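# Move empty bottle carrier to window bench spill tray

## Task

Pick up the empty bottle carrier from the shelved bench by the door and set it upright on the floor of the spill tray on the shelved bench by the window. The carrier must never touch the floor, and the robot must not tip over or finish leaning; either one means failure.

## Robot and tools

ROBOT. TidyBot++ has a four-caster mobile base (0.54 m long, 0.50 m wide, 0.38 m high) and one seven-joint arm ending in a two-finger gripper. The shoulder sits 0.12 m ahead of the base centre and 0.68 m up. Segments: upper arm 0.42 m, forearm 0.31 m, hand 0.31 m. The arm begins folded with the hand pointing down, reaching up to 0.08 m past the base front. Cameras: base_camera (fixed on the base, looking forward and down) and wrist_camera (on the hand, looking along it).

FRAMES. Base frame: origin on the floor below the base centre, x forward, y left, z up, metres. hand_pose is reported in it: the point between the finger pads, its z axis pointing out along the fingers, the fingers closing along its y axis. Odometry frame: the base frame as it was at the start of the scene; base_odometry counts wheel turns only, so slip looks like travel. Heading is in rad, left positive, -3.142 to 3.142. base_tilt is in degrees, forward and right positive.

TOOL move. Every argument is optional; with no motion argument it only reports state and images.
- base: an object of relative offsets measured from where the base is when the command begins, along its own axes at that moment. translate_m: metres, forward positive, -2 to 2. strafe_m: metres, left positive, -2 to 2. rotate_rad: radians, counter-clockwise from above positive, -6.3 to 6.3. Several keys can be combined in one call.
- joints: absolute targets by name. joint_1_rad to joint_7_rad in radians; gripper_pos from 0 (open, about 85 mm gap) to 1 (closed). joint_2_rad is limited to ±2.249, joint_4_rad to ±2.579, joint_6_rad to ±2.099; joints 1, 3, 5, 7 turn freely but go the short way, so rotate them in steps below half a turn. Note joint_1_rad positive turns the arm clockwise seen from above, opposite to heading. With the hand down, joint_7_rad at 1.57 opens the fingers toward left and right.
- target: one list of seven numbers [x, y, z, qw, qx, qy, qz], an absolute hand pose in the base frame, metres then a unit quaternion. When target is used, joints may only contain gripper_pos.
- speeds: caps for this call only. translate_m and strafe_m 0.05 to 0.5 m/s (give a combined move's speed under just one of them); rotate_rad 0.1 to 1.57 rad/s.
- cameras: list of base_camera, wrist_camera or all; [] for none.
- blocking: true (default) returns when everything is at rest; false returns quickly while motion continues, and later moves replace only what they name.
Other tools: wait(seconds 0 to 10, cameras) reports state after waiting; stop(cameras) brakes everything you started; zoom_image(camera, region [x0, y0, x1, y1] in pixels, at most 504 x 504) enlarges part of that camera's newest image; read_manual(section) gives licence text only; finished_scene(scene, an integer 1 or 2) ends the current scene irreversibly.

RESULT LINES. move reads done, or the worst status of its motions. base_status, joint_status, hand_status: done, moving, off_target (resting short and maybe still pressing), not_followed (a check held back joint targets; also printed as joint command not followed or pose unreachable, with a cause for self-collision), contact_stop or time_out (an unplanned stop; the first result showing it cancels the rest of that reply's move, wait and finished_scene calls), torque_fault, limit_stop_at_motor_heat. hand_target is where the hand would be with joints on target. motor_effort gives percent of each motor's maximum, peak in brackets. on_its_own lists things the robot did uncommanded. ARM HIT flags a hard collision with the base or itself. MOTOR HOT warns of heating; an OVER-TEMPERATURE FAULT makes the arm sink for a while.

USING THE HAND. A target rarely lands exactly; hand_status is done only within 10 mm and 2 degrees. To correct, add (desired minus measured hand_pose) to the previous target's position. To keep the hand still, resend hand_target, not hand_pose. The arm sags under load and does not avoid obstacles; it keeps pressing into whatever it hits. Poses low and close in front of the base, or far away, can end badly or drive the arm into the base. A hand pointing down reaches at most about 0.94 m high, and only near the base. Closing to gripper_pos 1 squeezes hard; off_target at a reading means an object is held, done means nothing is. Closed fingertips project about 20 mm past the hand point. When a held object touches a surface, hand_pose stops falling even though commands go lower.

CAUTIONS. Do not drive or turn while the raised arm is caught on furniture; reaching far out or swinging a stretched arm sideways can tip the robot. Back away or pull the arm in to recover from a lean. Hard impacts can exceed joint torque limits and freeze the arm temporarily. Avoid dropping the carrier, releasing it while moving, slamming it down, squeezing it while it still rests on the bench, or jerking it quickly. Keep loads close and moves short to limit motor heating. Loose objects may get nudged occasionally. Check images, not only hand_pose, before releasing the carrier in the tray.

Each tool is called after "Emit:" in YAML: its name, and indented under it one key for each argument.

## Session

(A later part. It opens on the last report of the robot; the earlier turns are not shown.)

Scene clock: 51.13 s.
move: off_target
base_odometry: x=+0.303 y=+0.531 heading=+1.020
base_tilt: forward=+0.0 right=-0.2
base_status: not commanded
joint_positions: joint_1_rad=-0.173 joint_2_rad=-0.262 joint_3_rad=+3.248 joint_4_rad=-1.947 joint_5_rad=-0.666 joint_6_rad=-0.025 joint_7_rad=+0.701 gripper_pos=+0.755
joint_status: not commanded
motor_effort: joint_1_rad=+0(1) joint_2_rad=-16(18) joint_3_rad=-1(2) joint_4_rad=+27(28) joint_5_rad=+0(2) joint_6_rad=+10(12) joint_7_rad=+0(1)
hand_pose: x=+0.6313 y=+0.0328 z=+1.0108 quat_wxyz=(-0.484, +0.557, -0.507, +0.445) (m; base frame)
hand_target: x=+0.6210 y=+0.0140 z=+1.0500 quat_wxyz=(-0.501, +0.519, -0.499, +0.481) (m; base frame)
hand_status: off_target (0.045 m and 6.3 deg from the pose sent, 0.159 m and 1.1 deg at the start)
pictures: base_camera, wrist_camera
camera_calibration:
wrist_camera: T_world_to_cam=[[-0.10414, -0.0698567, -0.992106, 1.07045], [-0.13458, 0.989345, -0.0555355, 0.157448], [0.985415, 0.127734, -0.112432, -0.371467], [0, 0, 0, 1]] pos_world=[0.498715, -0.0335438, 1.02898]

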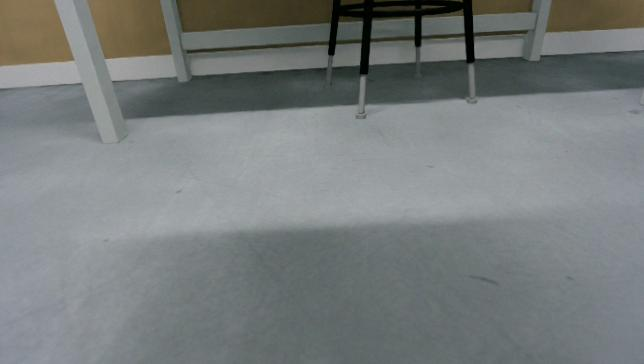

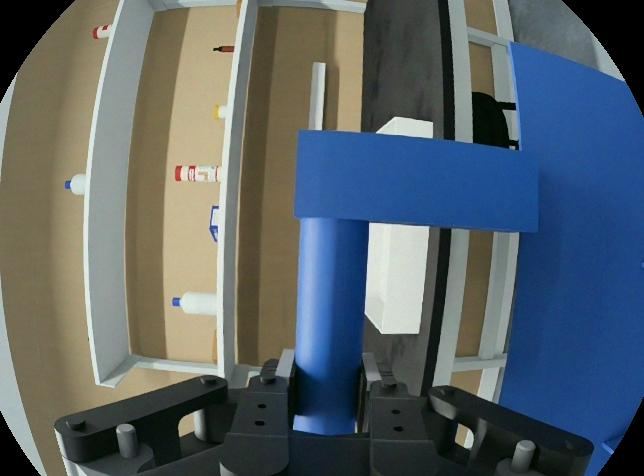

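Emit:
move:
  base: {"translate_m":0.17}
  speeds: {"translate_m":0.3}

Emit:
zoom_image:
  camera: "wrist_camera"
  region: [320, 40, 520, 440]

Scene clock: 55.60 s.
move: done
base_odometry: x=+0.392 y=+0.676 heading=+1.021
base_tilt: forward=+0.0 right=-0.2
base_status: done
joint_positions: joint_1_rad=-0.174 joint_2_rad=-0.275 joint_3_rad=+3.250 joint_4_rad=-1.949 joint_5_rad=-0.667 joint_6_rad=-0.021 joint_7_rad=+0.703 gripper_pos=+0.755
joint_status: not commanded
motor_effort: joint_1_rad=-1(2) joint_2_rad=-16(20) joint_3_rad=-1(2) joint_4_rad=+27(28) joint_5_rad=+0(1) joint_6_rad=+10(10) joint_7_rad=-1(1)
hand_pose: x=+0.6272 y=+0.0308 z=+1.0176 quat_wxyz=(-0.488, +0.552, -0.505, +0.450) (m; base frame)
hand_target: x=+0.6210 y=+0.0140 z=+1.0500 quat_wxyz=(-0.501, +0.519, -0.499, +0.481) (m; base frame)
hand_status: not commanded
pictures: base_camera, wrist_camera
camera_calibration:
wrist_camera: T_world_to_cam=[[-0.0897909, -0.0675155, -0.99367, 1.0691], [-0.130632, 0.989879, -0.0554537, 0.156664], [0.987357, 0.124825, -0.0977018, -0.382499], [0, 0, 0, 1]] pos_world=[0.494124, -0.0351522, 1.03365]

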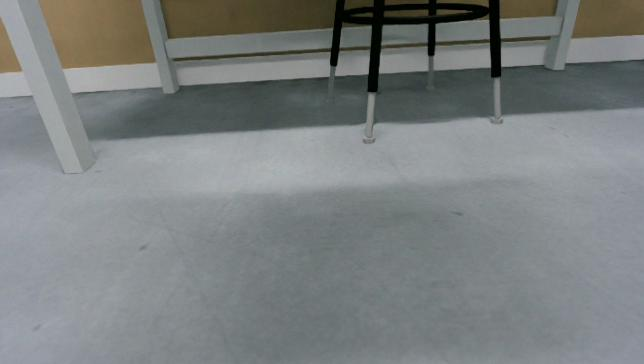

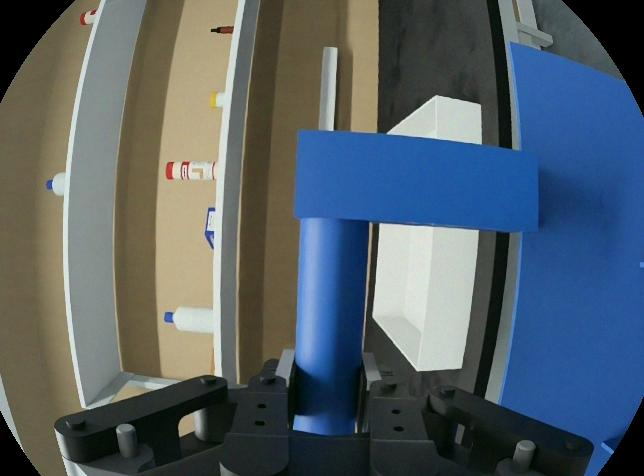

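Scaled by 1.260.

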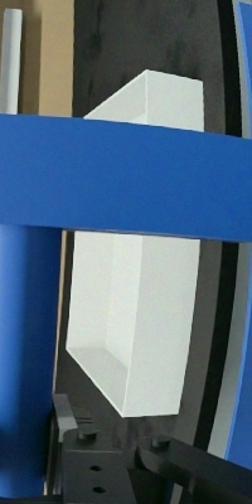

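Emit:
move:
  target: [0.621, 0.0, 1.15, -0.51, 0.5, -0.49, 0.5]

Emit:
zoom_image:
  camera: "wrist_camera"
  region: [320, 40, 520, 440]

Scene clock: 59.53 s.
move: off_target
base_odometry: x=+0.392 y=+0.676 heading=+1.021
base_tilt: forward=+0.0 right=-0.2
base_status: not commanded
joint_positions: joint_1_rad=+0.211 joint_2_rad=-0.275 joint_3_rad=+3.042 joint_4_rad=-1.698 joint_5_rad=-0.667 joint_6_rad=-0.170 joint_7_rad=+0.703 gripper_pos=+0.755
joint_status: not commanded
motor_effort: joint_1_rad=+0(2) joint_2_rad=-15(17) joint_3_rad=+1(1) joint_4_rad=+26(28) joint_5_rad=-1(2) joint_6_rad=+10(10) joint_7_rad=+0(1)
hand_pose: x=+0.6264 y=-0.0121 z=+1.1358 quat_wxyz=(-0.482, +0.512, -0.482, +0.522) (m; base frame)
hand_target: x=+0.6210 y=+0.0000 z=+1.1500 quat_wxyz=(-0.510, +0.500, -0.490, +0.500) (m; base frame)
hand_status: off_target (0.019 m and 4.4 deg from the pose sent, 0.136 m and 8.9 deg at the start)
pictures: base_camera, wrist_camera
camera_calibration:
wrist_camera: T_world_to_cam=[[0.0329442, -0.125968, -0.991487, 1.10348], [-0.0270845, 0.991549, -0.126876, 0.221878], [0.99909, 0.0310338, 0.029254, -0.517504], [0, 0, 0, 1]] pos_world=[0.486689, -0.064939, 1.13738]

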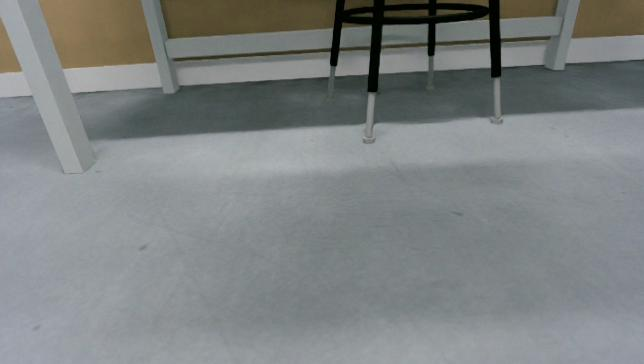

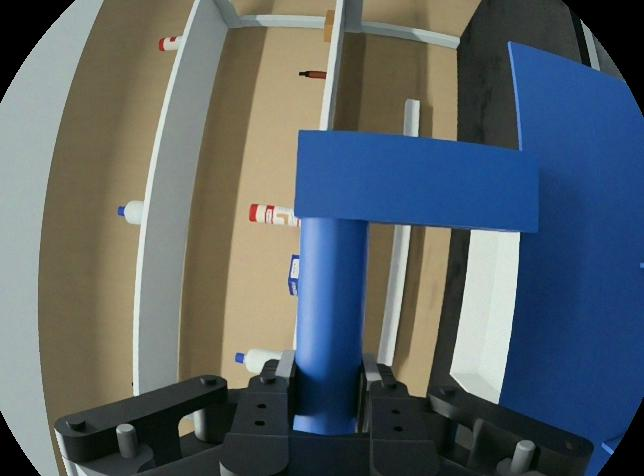

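Scaled by 1.260.

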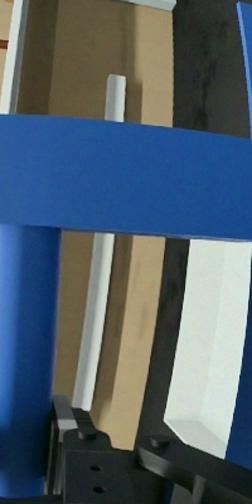

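Emit:
move:
  target: [0.621, 0.01, 1.14, -0.5425, 0.5018, -0.4926, 0.4624]
  cameras: ["wrist_camera"]

Emit:
move:
  base: {"translate_m":0.18}
  speeds: {"translate_m":0.3}

Emit:
zoom_image:
  camera: "wrist_camera"
  region: [320, 40, 520, 440]

Scene clock: 61.57 s.
move: off_target
base_odometry: x=+0.392 y=+0.676 heading=+1.021
base_tilt: forward=+0.0 right=-0.2
base_status: not commanded
joint_positions: joint_1_rad=+0.035 joint_2_rad=-0.275 joint_3_rad=+3.175 joint_4_rad=-1.700 joint_5_rad=-0.745 joint_6_rad=-0.172 joint_7_rad=+0.703 gripper_pos=+0.755
joint_status: not commanded
motor_effort: joint_1_rad=+0(1) joint_2_rad=-16(16) joint_3_rad=+0(1) joint_4_rad=+27(27) joint_5_rad=-2(2) joint_6_rad=+9(11) joint_7_rad=-1(1)
hand_pose: x=+0.6262 y=-0.0006 z=+1.1389 quat_wxyz=(-0.527, +0.497, -0.493, +0.481) (m; base frame)
hand_target: x=+0.6210 y=+0.0100 z=+1.1400 quat_wxyz=(-0.542, +0.501, -0.492, +0.462) (m; base frame)
hand_status: off_target (0.012 m and 2.8 deg from the pose sent, 0.023 m and 9.9 deg at the start)
pictures: wrist_camera
camera_calibration:
wrist_camera: T_world_to_cam=[[0.0442112, -0.0114314, -0.998957, 1.10954], [-0.0872027, 0.996074, -0.0152578, 0.121412], [0.995209, 0.0877863, 0.0430408, -0.53096], [0, 0, 0, 1]] pos_world=[0.489949, -0.0616411, 1.13309]

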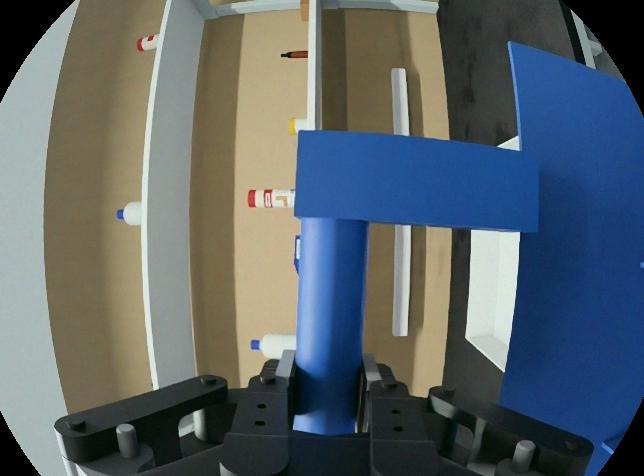

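Scene clock: 63.07 s.
move: done
base_odometry: x=+0.486 y=+0.830 heading=+1.021
base_tilt: forward=+0.0 right=-0.2
base_status: done
joint_positions: joint_1_rad=+0.035 joint_2_rad=-0.267 joint_3_rad=+3.175 joint_4_rad=-1.703 joint_5_rad=-0.746 joint_6_rad=-0.174 joint_7_rad=+0.703 gripper_pos=+0.755
joint_status: not commanded
motor_effort: joint_1_rad=+0(1) joint_2_rad=-16(19) joint_3_rad=+0(1) joint_4_rad=+27(28) joint_5_rad=-2(2) joint_6_rad=+9(10) joint_7_rad=+0(1)
hand_pose: x=+0.6302 y=-0.0006 z=+1.1325 quat_wxyz=(-0.525, +0.500, -0.497, +0.478) (m; base frame)
hand_target: x=+0.6210 y=+0.0100 z=+1.1400 quat_wxyz=(-0.542, +0.501, -0.492, +0.462) (m; base frame)
hand_status: not commanded
pictures: base_camera, wrist_camera
camera_calibration:
wrist_camera: T_world_to_cam=[[0.0317564, -0.00977384, -0.999448, 1.11143], [-0.0884492, 0.996002, -0.0125505, 0.119344], [0.995574, 0.0887989, 0.0307649, -0.521], [0, 0, 0, 1]] pos_world=[0.493955, -0.0617395, 1.12834]

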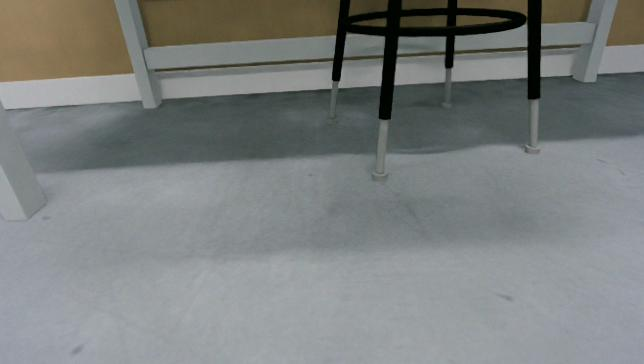

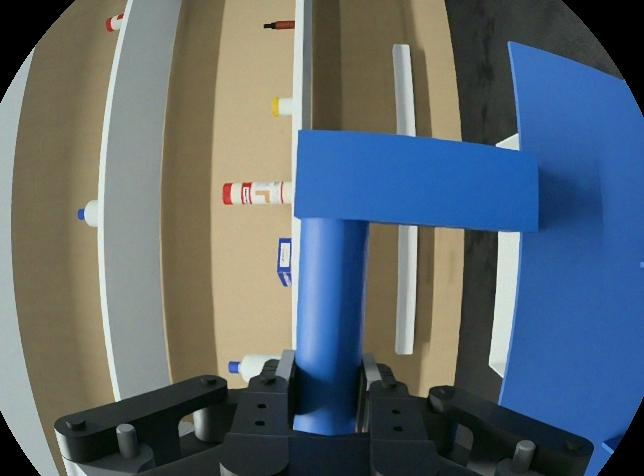

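Scaled by 1.260.

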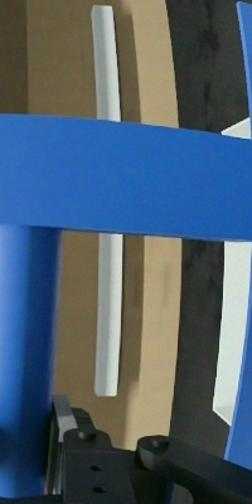

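Emit:
move:
  target: [0.621, 0.002, 1.14, -0.5337, 0.5113, -0.4845, 0.471]
  cameras: ["wrist_camera"]

Emit:
move:
  base: {"translate_m":0.2}
  speeds: {"translate_m":0.2}

Emit:
zoom_image:
  camera: "wrist_camera"
  region: [320, 40, 640, 440]

Scene clock: 64.90 s.
move: off_target
base_odometry: x=+0.486 y=+0.830 heading=+1.021
base_tilt: forward=+0.0 right=-0.2
base_status: not commanded
joint_positions: joint_1_rad=-0.006 joint_2_rad=-0.267 joint_3_rad=+3.228 joint_4_rad=-1.703 joint_5_rad=-0.750 joint_6_rad=-0.186 joint_7_rad=+0.740 gripper_pos=+0.755
joint_status: not commanded
motor_effort: joint_1_rad=+0(2) joint_2_rad=-16(16) joint_3_rad=+0(1) joint_4_rad=+27(27) joint_5_rad=-1(2) joint_6_rad=+9(10) joint_7_rad=-1(1)
hand_pose: x=+0.6305 y=-0.0089 z=+1.1301 quat_wxyz=(-0.518, +0.506, -0.494, +0.481) (m; base frame)
hand_target: x=+0.6210 y=+0.0020 z=+1.1400 quat_wxyz=(-0.533, +0.511, -0.484, +0.470) (m; base frame)
hand_status: off_target (0.018 m and 2.4 deg from the pose sent, 0.012 m and 2.3 deg at the start)
pictures: wrist_camera
camera_calibration:
wrist_camera: T_world_to_cam=[[0.0252955, -0.0295982, -0.999242, 1.11261], [-0.0877635, 0.995636, -0.0317131, 0.148876], [0.99582, 0.0884992, 0.0225875, -0.511431], [0, 0, 0, 1]] pos_world=[0.494215, -0.0700339, 1.12804]

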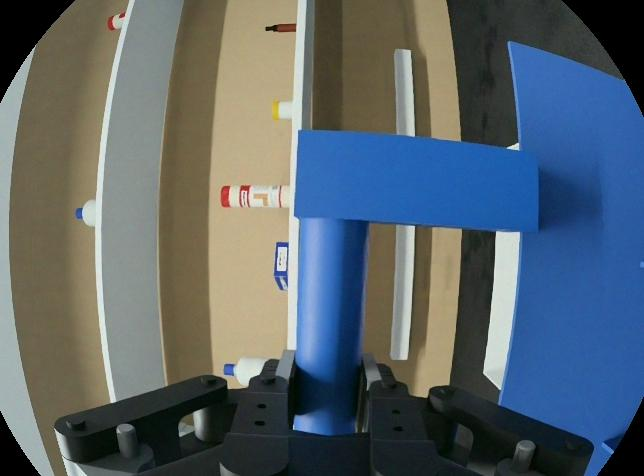

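Scene clock: 66.63 s.
move: done
base_odometry: x=+0.590 y=+1.000 heading=+1.021
base_tilt: forward=+0.0 right=-0.2
base_status: done
joint_positions: joint_1_rad=-0.006 joint_2_rad=-0.267 joint_3_rad=+3.228 joint_4_rad=-1.703 joint_5_rad=-0.750 joint_6_rad=-0.188 joint_7_rad=+0.740 gripper_pos=+0.755
joint_status: not commanded
motor_effort: joint_1_rad=+0(1) joint_2_rad=-16(20) joint_3_rad=+0(1) joint_4_rad=+27(28) joint_5_rad=-2(3) joint_6_rad=+9(10) joint_7_rad=+0(1)
hand_pose: x=+0.6303 y=-0.0086 z=+1.1301 quat_wxyz=(-0.518, +0.507, -0.494, +0.481) (m; base frame)
hand_target: x=+0.6210 y=+0.0020 z=+1.1400 quat_wxyz=(-0.533, +0.511, -0.484, +0.470) (m; base frame)
hand_status: not commanded
pictures: base_camera, wrist_camera
camera_calibration:
wrist_camera: T_world_to_cam=[[0.0250053, -0.0293705, -0.999256, 1.11282], [-0.0886042, 0.995569, -0.0314794, 0.148861], [0.995753, 0.0893254, 0.0222922, -0.510811], [0, 0, 0, 1]] pos_world=[0.494005, -0.0698891, 1.12807]

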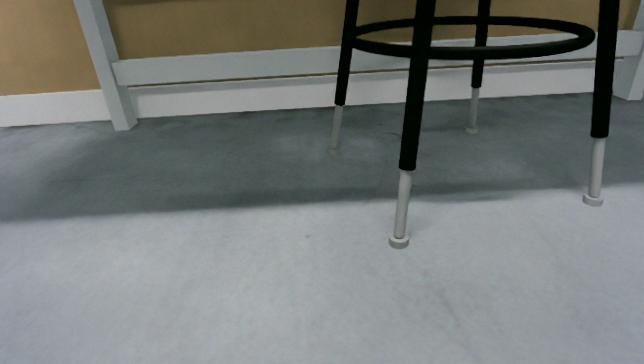

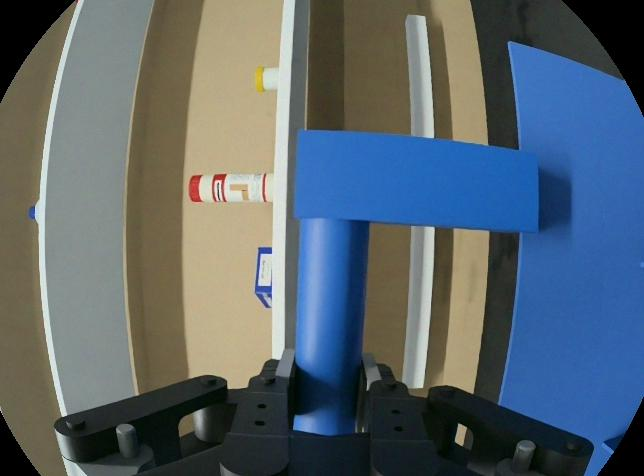

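Scaled by 1.260.

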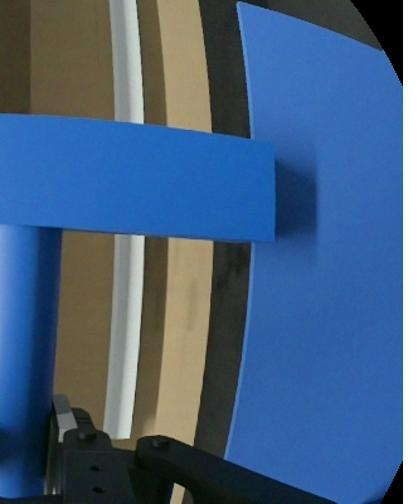

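Emit:
move:
  base: {"translate_m":0.135}
  speeds: {"translate_m":0.2}

Emit:
zoom_image:
  camera: "wrist_camera"
  region: [320, 40, 640, 440]

Scene clock: 68.77 s.
move: done
base_odometry: x=+0.660 y=+1.116 heading=+1.021
base_tilt: forward=+0.0 right=-0.2
base_status: done
joint_positions: joint_1_rad=-0.006 joint_2_rad=-0.267 joint_3_rad=+3.228 joint_4_rad=-1.703 joint_5_rad=-0.750 joint_6_rad=-0.188 joint_7_rad=+0.740 gripper_pos=+0.755
joint_status: not commanded
motor_effort: joint_1_rad=-1(1) joint_2_rad=-16(20) joint_3_rad=+0(1) joint_4_rad=+27(28) joint_5_rad=-1(2) joint_6_rad=+9(10) joint_7_rad=+0(1)
hand_pose: x=+0.6304 y=-0.0085 z=+1.1298 quat_wxyz=(-0.518, +0.507, -0.494, +0.480) (m; base frame)
hand_target: x=+0.6210 y=+0.0020 z=+1.1400 quat_wxyz=(-0.533, +0.511, -0.484, +0.470) (m; base frame)
hand_status: not commanded
pictures: base_camera, wrist_camera
camera_calibration:
wrist_camera: T_world_to_cam=[[0.0241935, -0.0292527, -0.999279, 1.11303], [-0.0890808, 0.995532, -0.0312998, 0.148827], [0.995731, 0.0897739, 0.0214796, -0.510005], [0, 0, 0, 1]] pos_world=[0.494157, -0.0698179, 1.12784]

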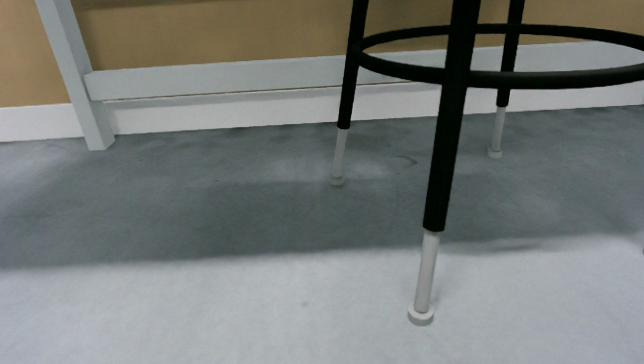

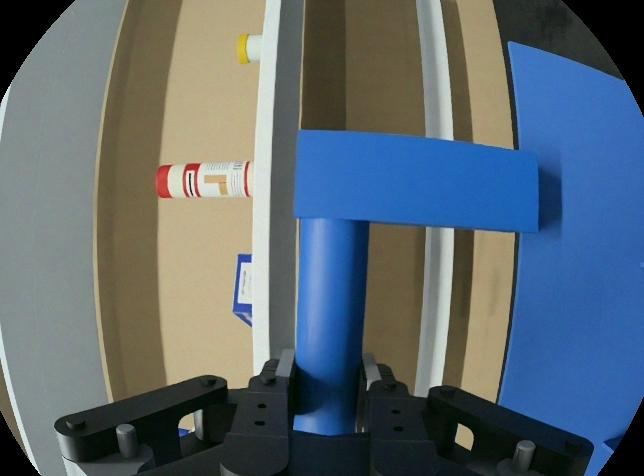

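Scaled by 1.260.

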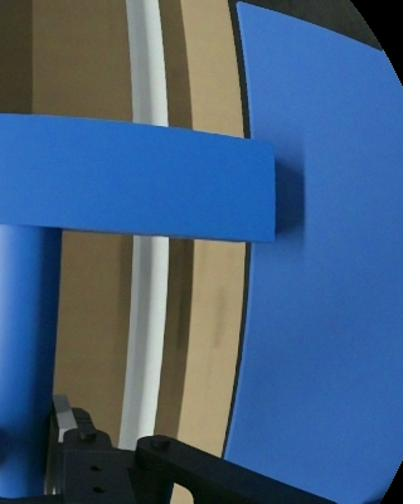

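Emit:
move:
  target: [0.618, 0.002, 1.09, -0.5337, 0.5113, -0.4845, 0.471]
  cameras: ["wrist_camera"]

Scene clock: 70.47 s.
move: off_target
base_odometry: x=+0.660 y=+1.116 heading=+1.021
base_tilt: forward=+0.0 right=-0.2
base_status: not commanded
joint_positions: joint_1_rad=-0.375 joint_2_rad=-0.296 joint_3_rad=+3.457 joint_4_rad=-1.872 joint_5_rad=-0.750 joint_6_rad=-0.084 joint_7_rad=+0.768 gripper_pos=+0.755
joint_status: not commanded
motor_effort: joint_1_rad=+0(1) joint_2_rad=-14(16) joint_3_rad=-2(3) joint_4_rad=+27(28) joint_5_rad=-1(2) joint_6_rad=+8(9) joint_7_rad=+0(1)
hand_pose: x=+0.6291 y=+0.0228 z=+1.0561 quat_wxyz=(-0.529, +0.534, -0.502, +0.427) (m; base frame)
hand_target: x=+0.6180 y=+0.0020 z=+1.0900 quat_wxyz=(-0.533, +0.511, -0.484, +0.470) (m; base frame)
hand_status: off_target (0.041 m and 6.1 deg from the pose sent, 0.043 m and 2.4 deg at the start)
pictures: wrist_camera
camera_calibration:
wrist_camera: T_world_to_cam=[[-0.0538726, 0.0130937, -0.998462, 1.08758], [-0.173032, 0.984665, 0.0222488, 0.111767], [0.983442, 0.173964, -0.0507809, -0.427838], [0, 0, 0, 1]] pos_world=[0.498684, -0.049865, 1.0617]

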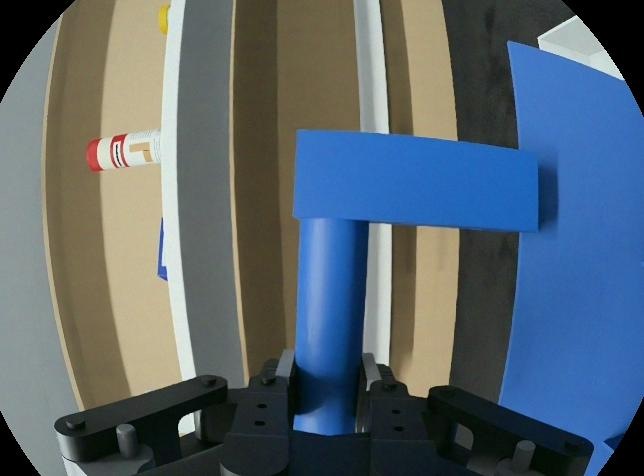

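Emit:
move:
  target: [0.624, -0.022, 1.092, -0.5167, 0.4899, -0.4686, 0.523]
  cameras: ["wrist_camera"]

Scene clock: 72.43 s.
move: off_target
base_odometry: x=+0.660 y=+1.116 heading=+1.021
base_tilt: forward=+0.0 right=-0.2
base_status: not commanded
joint_positions: joint_1_rad=-0.482 joint_2_rad=-0.298 joint_3_rad=+3.540 joint_4_rad=-1.929 joint_5_rad=-0.603 joint_6_rad=+0.084 joint_7_rad=+0.739 gripper_pos=+0.755
joint_status: not commanded
motor_effort: joint_1_rad=-1(1) joint_2_rad=-13(14) joint_3_rad=-3(4) joint_4_rad=+27(27) joint_5_rad=+1(2) joint_6_rad=+9(10) joint_7_rad=+0(1)
hand_pose: x=+0.6360 y=-0.0037 z=+1.0541 quat_wxyz=(-0.503, +0.524, -0.484, +0.488) (m; base frame)
hand_target: x=+0.6240 y=-0.0220 z=+1.0920 quat_wxyz=(-0.517, +0.490, -0.469, +0.523) (m; base frame)
hand_status: off_target (0.044 m and 6.1 deg from the pose sent, 0.058 m and 12.8 deg at the start)
pictures: wrist_camera
camera_calibration:
wrist_camera: T_world_to_cam=[[0.00972406, -0.0790452, -0.996824, 1.04384], [-0.0936697, 0.992415, -0.0796094, 0.195973], [0.995556, 0.0941463, 0.00224617, -0.493973], [0, 0, 0, 1]] pos_world=[0.499984, -0.0654709, 1.05723]

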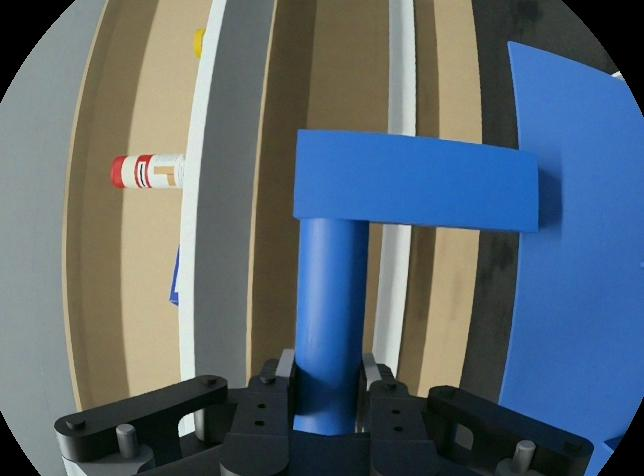

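Emit:
zoom_image:
  camera: "wrist_camera"
  region: [470, 0, 644, 130]

Scaled by 2.897.

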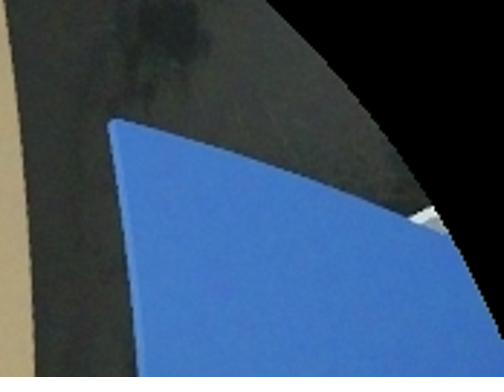

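Emit:
move:
  target: [0.620, -0.024, 1.072, -0.5167, 0.4899, -0.4686, 0.523]
  cameras: ["wrist_camera"]

Scene clock: 74.20 s.
move: off_target
base_odometry: x=+0.660 y=+1.116 heading=+1.021
base_tilt: forward=+0.0 right=-0.2
base_status: not commanded
joint_positions: joint_1_rad=-0.546 joint_2_rad=-0.318 joint_3_rad=+3.585 joint_4_rad=-2.000 joint_5_rad=-0.535 joint_6_rad=+0.148 joint_7_rad=+0.704 gripper_pos=+0.755
joint_status: not commanded
motor_effort: joint_1_rad=+0(1) joint_2_rad=-12(13) joint_3_rad=-4(4) joint_4_rad=+26(27) joint_5_rad=+1(2) joint_6_rad=+10(10) joint_7_rad=-1(1)
hand_pose: x=+0.6304 y=-0.0068 z=+1.0329 quat_wxyz=(-0.496, +0.527, -0.483, +0.492) (m; base frame)
hand_target: x=+0.6200 y=-0.0240 z=+1.0720 quat_wxyz=(-0.517, +0.490, -0.469, +0.523) (m; base frame)
hand_status: off_target (0.044 m and 6.2 deg from the pose sent, 0.031 m and 6.1 deg at the start)
pictures: wrist_camera
camera_calibration:
wrist_camera: T_world_to_cam=[[0.00636558, -0.0953013, -0.995428, 1.02309], [-0.0883871, 0.991499, -0.0954903, 0.209911], [0.996066, 0.0885909, -0.00211194, -0.4839], [0, 0, 0, 1]] pos_world=[0.494037, -0.0677547, 1.03744]

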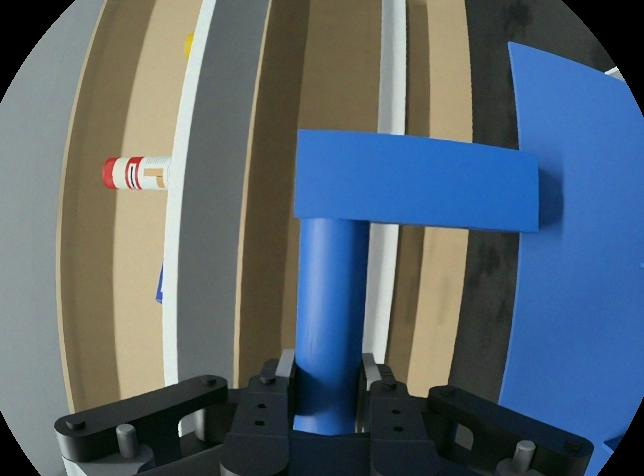

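Emit:
move:
  target: [0.622, -0.028, 1.056, -0.5325, 0.4732, -0.4751, 0.5173]
  cameras: ["wrist_camera"]

Scene clock: 75.67 s.
move: off_target
base_odometry: x=+0.660 y=+1.116 heading=+1.021
base_tilt: forward=+0.0 right=-0.2
base_status: not commanded
joint_positions: joint_1_rad=-0.644 joint_2_rad=-0.327 joint_3_rad=+3.668 joint_4_rad=-2.052 joint_5_rad=-0.438 joint_6_rad=+0.247 joint_7_rad=+0.596 gripper_pos=+0.755
joint_status: not commanded
motor_effort: joint_1_rad=+1(1) joint_2_rad=-9(12) joint_3_rad=-4(4) joint_4_rad=+25(27) joint_5_rad=+2(2) joint_6_rad=+10(10) joint_7_rad=-1(1)
hand_pose: x=+0.6312 y=-0.0139 z=+1.0258 quat_wxyz=(-0.510, +0.507, -0.487, +0.496) (m; base frame)
hand_target: x=+0.6220 y=-0.0280 z=+1.0560 quat_wxyz=(-0.532, +0.473, -0.475, +0.517) (m; base frame)
hand_status: off_target (0.035 m and 5.4 deg from the pose sent, 0.032 m and 8.0 deg at the start)
pictures: wrist_camera
camera_calibration:
wrist_camera: T_world_to_cam=[[0.0376931, -0.0596024, -0.99751, 0.99814], [-0.071626, 0.995491, -0.0621883, 0.171655], [0.996719, 0.0737918, 0.033254, -0.521027], [0, 0, 0, 1]] pos_world=[0.493989, -0.0729423, 1.02366]

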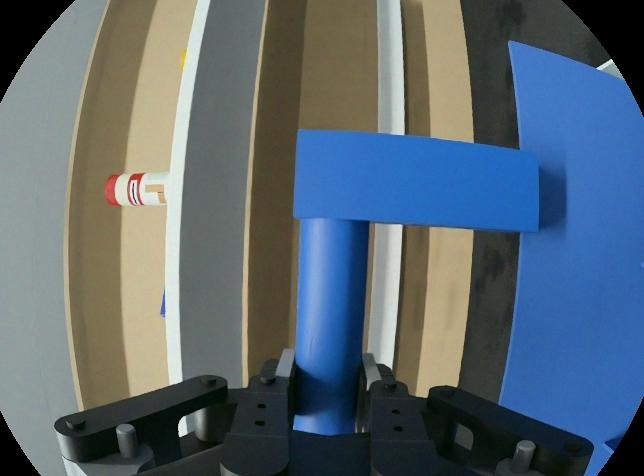

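Emit:
move:
  target: [0.622, -0.026, 1.038, -0.5325, 0.4732, -0.4751, 0.5173]
  cameras: ["wrist_camera"]

Scene clock: 76.57 s.
move: off_target
base_odometry: x=+0.660 y=+1.116 heading=+1.021
base_tilt: forward=+0.0 right=-0.2
base_status: not commanded
joint_positions: joint_1_rad=-0.667 joint_2_rad=-0.333 joint_3_rad=+3.683 joint_4_rad=-2.087 joint_5_rad=-0.365 joint_6_rad=+0.318 joint_7_rad=+0.528 gripper_pos=+0.755
joint_status: not commanded
motor_effort: joint_1_rad=+1(2) joint_2_rad=-6(9) joint_3_rad=-3(4) joint_4_rad=+21(25) joint_5_rad=+1(2) joint_6_rad=+9(9) joint_7_rad=-1(1)
hand_pose: x=+0.6282 y=-0.0148 z=+1.0272 quat_wxyz=(-0.519, +0.495, -0.480, +0.506) (m; base frame)
hand_target: x=+0.6220 y=-0.0260 z=+1.0380 quat_wxyz=(-0.532, +0.473, -0.475, +0.517) (m; base frame)
hand_status: off_target (0.017 m and 3.3 deg from the pose sent, 0.020 m and 5.4 deg at the start)
pictures: wrist_camera
camera_calibration:
wrist_camera: T_world_to_cam=[[0.0751508, -0.0567461, -0.995556, 0.974126], [-0.0637312, 0.996065, -0.0615859, 0.166891], [0.995134, 0.0680762, 0.0712386, -0.556092], [0, 0, 0, 1]] pos_world=[0.490816, -0.0730999, 1.01969]

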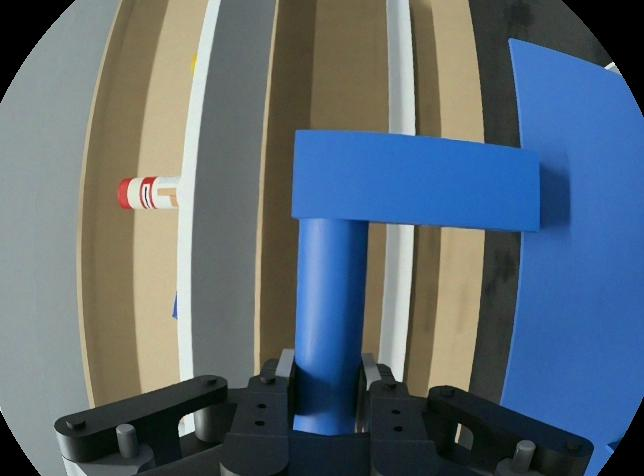

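Emit:
move:
  target: [0.624, -0.026, 1.03, -0.5254, 0.481, -0.4831, 0.5102]
  cameras: ["wrist_camera"]

Emit:
move:
  joints: {"gripper_pos":0.7}
  cameras: ["wrist_camera"]

Scene clock: 77.40 s.
move: off_target
base_odometry: x=+0.660 y=+1.116 heading=+1.021
base_tilt: forward=+0.0 right=-0.2
base_status: not commanded
joint_positions: joint_1_rad=-0.667 joint_2_rad=-0.333 joint_3_rad=+3.683 joint_4_rad=-2.087 joint_5_rad=-0.364 joint_6_rad=+0.318 joint_7_rad=+0.527 gripper_pos=+0.755
joint_status: not commanded
motor_effort: joint_1_rad=+1(2) joint_2_rad=-6(7) joint_3_rad=-2(3) joint_4_rad=+21(21) joint_5_rad=+2(2) joint_6_rad=+9(9) joint_7_rad=-1(1)
hand_pose: x=+0.6282 y=-0.0149 z=+1.0272 quat_wxyz=(-0.519, +0.495, -0.479, +0.506) (m; base frame)
hand_target: x=+0.6240 y=-0.0260 z=+1.0300 quat_wxyz=(-0.525, +0.481, -0.483, +0.510) (m; base frame)
hand_status: off_target (0.012 m and 1.9 deg from the pose sent, 0.012 m and 1.9 deg at the start)
pictures: wrist_camera
camera_calibration:
wrist_camera: T_world_to_cam=[[0.075324, -0.0568582, -0.995537, 0.973994], [-0.063554, 0.996069, -0.0616972, 0.166979], [0.995132, 0.0679176, 0.0714144, -0.55625], [0, 0, 0, 1]] pos_world=[0.49079, -0.0731636, 1.01967]

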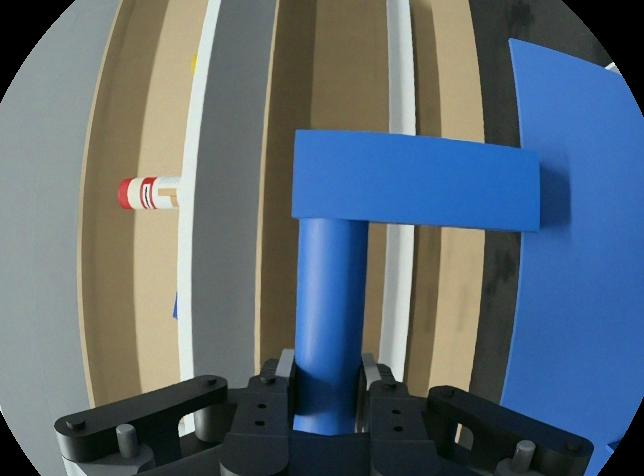

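Scene clock: 78.40 s.
move: done
base_odometry: x=+0.660 y=+1.116 heading=+1.021
base_tilt: forward=-0.1 right=-0.2
base_status: not commanded
joint_positions: joint_1_rad=-0.667 joint_2_rad=-0.334 joint_3_rad=+3.687 joint_4_rad=-2.093 joint_5_rad=-0.364 joint_6_rad=+0.319 joint_7_rad=+0.527 gripper_pos=+0.700
joint_status: all done
motor_effort: joint_1_rad=+2(2) joint_2_rad=-6(9) joint_3_rad=-2(4) joint_4_rad=+21(24) joint_5_rad=+1(2) joint_6_rad=+7(10) joint_7_rad=-1(1)
hand_pose: x=+0.6276 y=-0.0172 z=+1.0243 quat_wxyz=(-0.517, +0.495, -0.482, +0.505) (m; base frame)
hand_target: x=+0.6240 y=-0.0260 z=+1.0300 quat_wxyz=(-0.525, +0.481, -0.483, +0.510) (m; base frame)
hand_status: not commanded
pictures: wrist_camera
camera_calibration:
wrist_camera: T_world_to_cam=[[0.0709348, -0.0557427, -0.995922, 0.974154], [-0.0603468, 0.996369, -0.0600659, 0.165412], [0.995654, 0.0643614, 0.0673133, -0.551522], [0, 0, 0, 1]] pos_world=[0.490005, -0.0750122, 1.01724]

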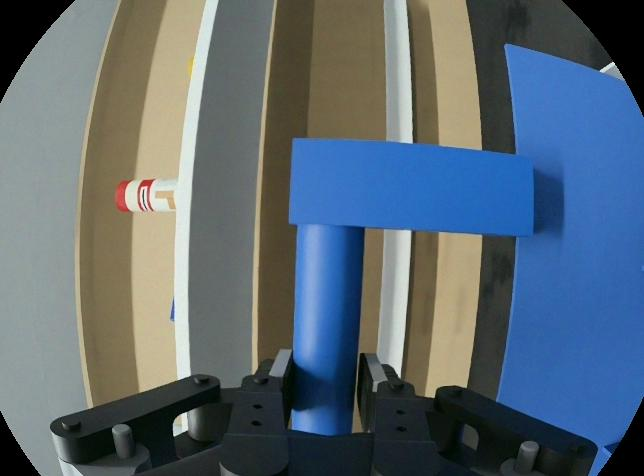

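Emit:
move:
  joints: {"gripper_pos":0.35}
  cameras: ["wrist_camera"]

Emit:
move:
  base: {"translate_m":-0.12}
  speeds: {"translate_m":0.15}
  cameras: ["wrist_camera"]

Scene clock: 79.33 s.
move: done
base_odometry: x=+0.660 y=+1.116 heading=+1.021
base_tilt: forward=+0.0 right=-0.2
base_status: not commanded
joint_positions: joint_1_rad=-0.667 joint_2_rad=-0.334 joint_3_rad=+3.690 joint_4_rad=-2.095 joint_5_rad=-0.364 joint_6_rad=+0.319 joint_7_rad=+0.527 gripper_pos=+0.350
joint_status: all done
motor_effort: joint_1_rad=+1(1) joint_2_rad=-7(7) joint_3_rad=-4(4) joint_4_rad=+22(23) joint_5_rad=+1(2) joint_6_rad=+8(8) joint_7_rad=+0(1)
hand_pose: x=+0.6276 y=-0.0186 z=+1.0225 quat_wxyz=(-0.516, +0.495, -0.483, +0.505) (m; base frame)
hand_target: x=+0.6240 y=-0.0260 z=+1.0300 quat_wxyz=(-0.525, +0.481, -0.483, +0.510) (m; base frame)
hand_status: not commanded
pictures: wrist_camera
camera_calibration:
wrist_camera: T_world_to_cam=[[0.0679779, -0.0555265, -0.99614, 0.974463], [-0.0583439, 0.99652, -0.0595292, 0.164811], [0.995979, 0.0621654, 0.0645017, -0.548701], [0, 0, 0, 1]] pos_world=[0.489868, -0.0760187, 1.0159]

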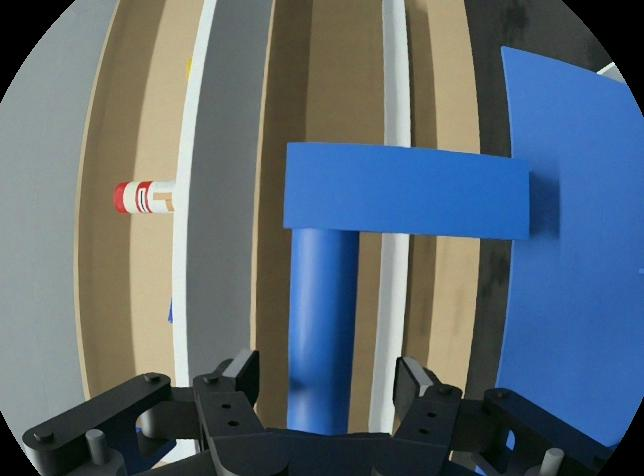

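Scene clock: 80.77 s.
move: done
base_odometry: x=+0.597 y=+1.013 heading=+1.021
base_tilt: forward=-0.1 right=-0.2
base_status: done
joint_positions: joint_1_rad=-0.667 joint_2_rad=-0.338 joint_3_rad=+3.690 joint_4_rad=-2.095 joint_5_rad=-0.364 joint_6_rad=+0.319 joint_7_rad=+0.527 gripper_pos=+0.350
joint_status: not commanded
motor_effort: joint_1_rad=+0(2) joint_2_rad=-7(10) joint_3_rad=-4(5) joint_4_rad=+22(23) joint_5_rad=+1(2) joint_6_rad=+8(9) joint_7_rad=+0(1)
hand_pose: x=+0.6267 y=-0.0193 z=+1.0238 quat_wxyz=(-0.517, +0.494, -0.483, +0.505) (m; base frame)
hand_target: x=+0.6240 y=-0.0260 z=+1.0300 quat_wxyz=(-0.525, +0.481, -0.483, +0.510) (m; base frame)
hand_status: not commanded
pictures: wrist_camera
camera_calibration:
wrist_camera: T_world_to_cam=[[0.0705159, -0.053505, -0.996075, 0.974116], [-0.0581391, 0.996642, -0.0576514, 0.163506], [0.995815, 0.0619763, 0.0671684, -0.5505], [0, 0, 0, 1]] pos_world=[0.489011, -0.0767189, 1.01669]

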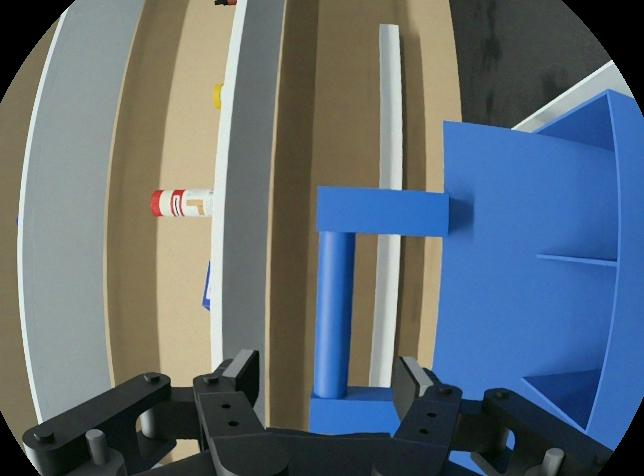

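Emit:
move:
  base: {"translate_m":-0.35}

Emit:
zoom_image:
  camera: "wrist_camera"
  region: [320, 100, 560, 440]

Scene clock: 82.87 s.
move: done
base_odometry: x=+0.415 y=+0.715 heading=+1.022
base_tilt: forward=-0.1 right=-0.2
base_status: done
joint_positions: joint_1_rad=-0.667 joint_2_rad=-0.343 joint_3_rad=+3.690 joint_4_rad=-2.095 joint_5_rad=-0.364 joint_6_rad=+0.319 joint_7_rad=+0.527 gripper_pos=+0.350
joint_status: not commanded
motor_effort: joint_1_rad=+0(1) joint_2_rad=-7(10) joint_3_rad=-4(5) joint_4_rad=+22(23) joint_5_rad=+1(2) joint_6_rad=+8(8) joint_7_rad=+0(1)
hand_pose: x=+0.6252 y=-0.0206 z=+1.0261 quat_wxyz=(-0.519, +0.492, -0.483, +0.506) (m; base frame)
hand_target: x=+0.6240 y=-0.0260 z=+1.0300 quat_wxyz=(-0.525, +0.481, -0.483, +0.510) (m; base frame)
hand_status: not commanded
pictures: base_camera, wrist_camera
camera_calibration:
wrist_camera: T_world_to_cam=[[0.0751084, -0.0498427, -0.995929, 0.97347], [-0.0577704, 0.996855, -0.0542458, 0.161139], [0.995501, 0.0616095, 0.0719928, -0.553753], [0, 0, 0, 1]] pos_world=[0.487455, -0.0779958, 1.01811]

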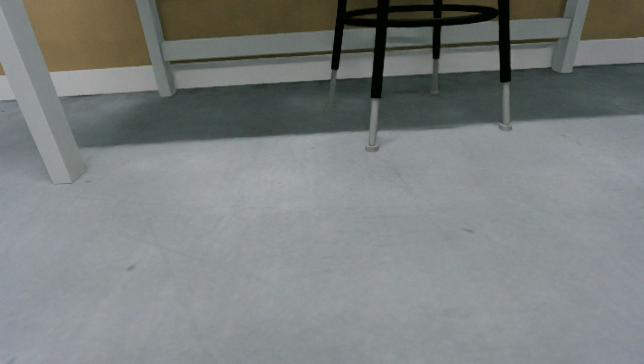

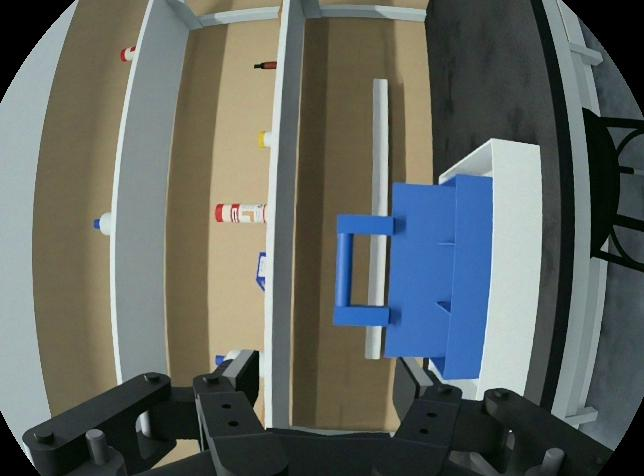

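Scaled by 1.482.

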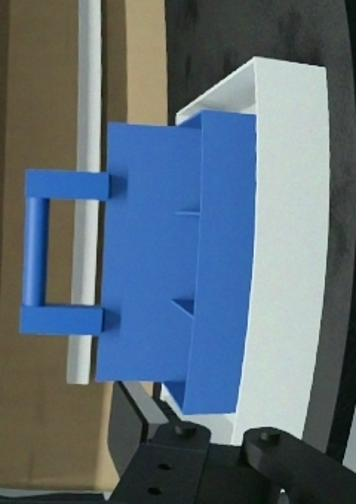

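Emit:
finished_scene:
  scene: 1

The scene is finished: the task was done.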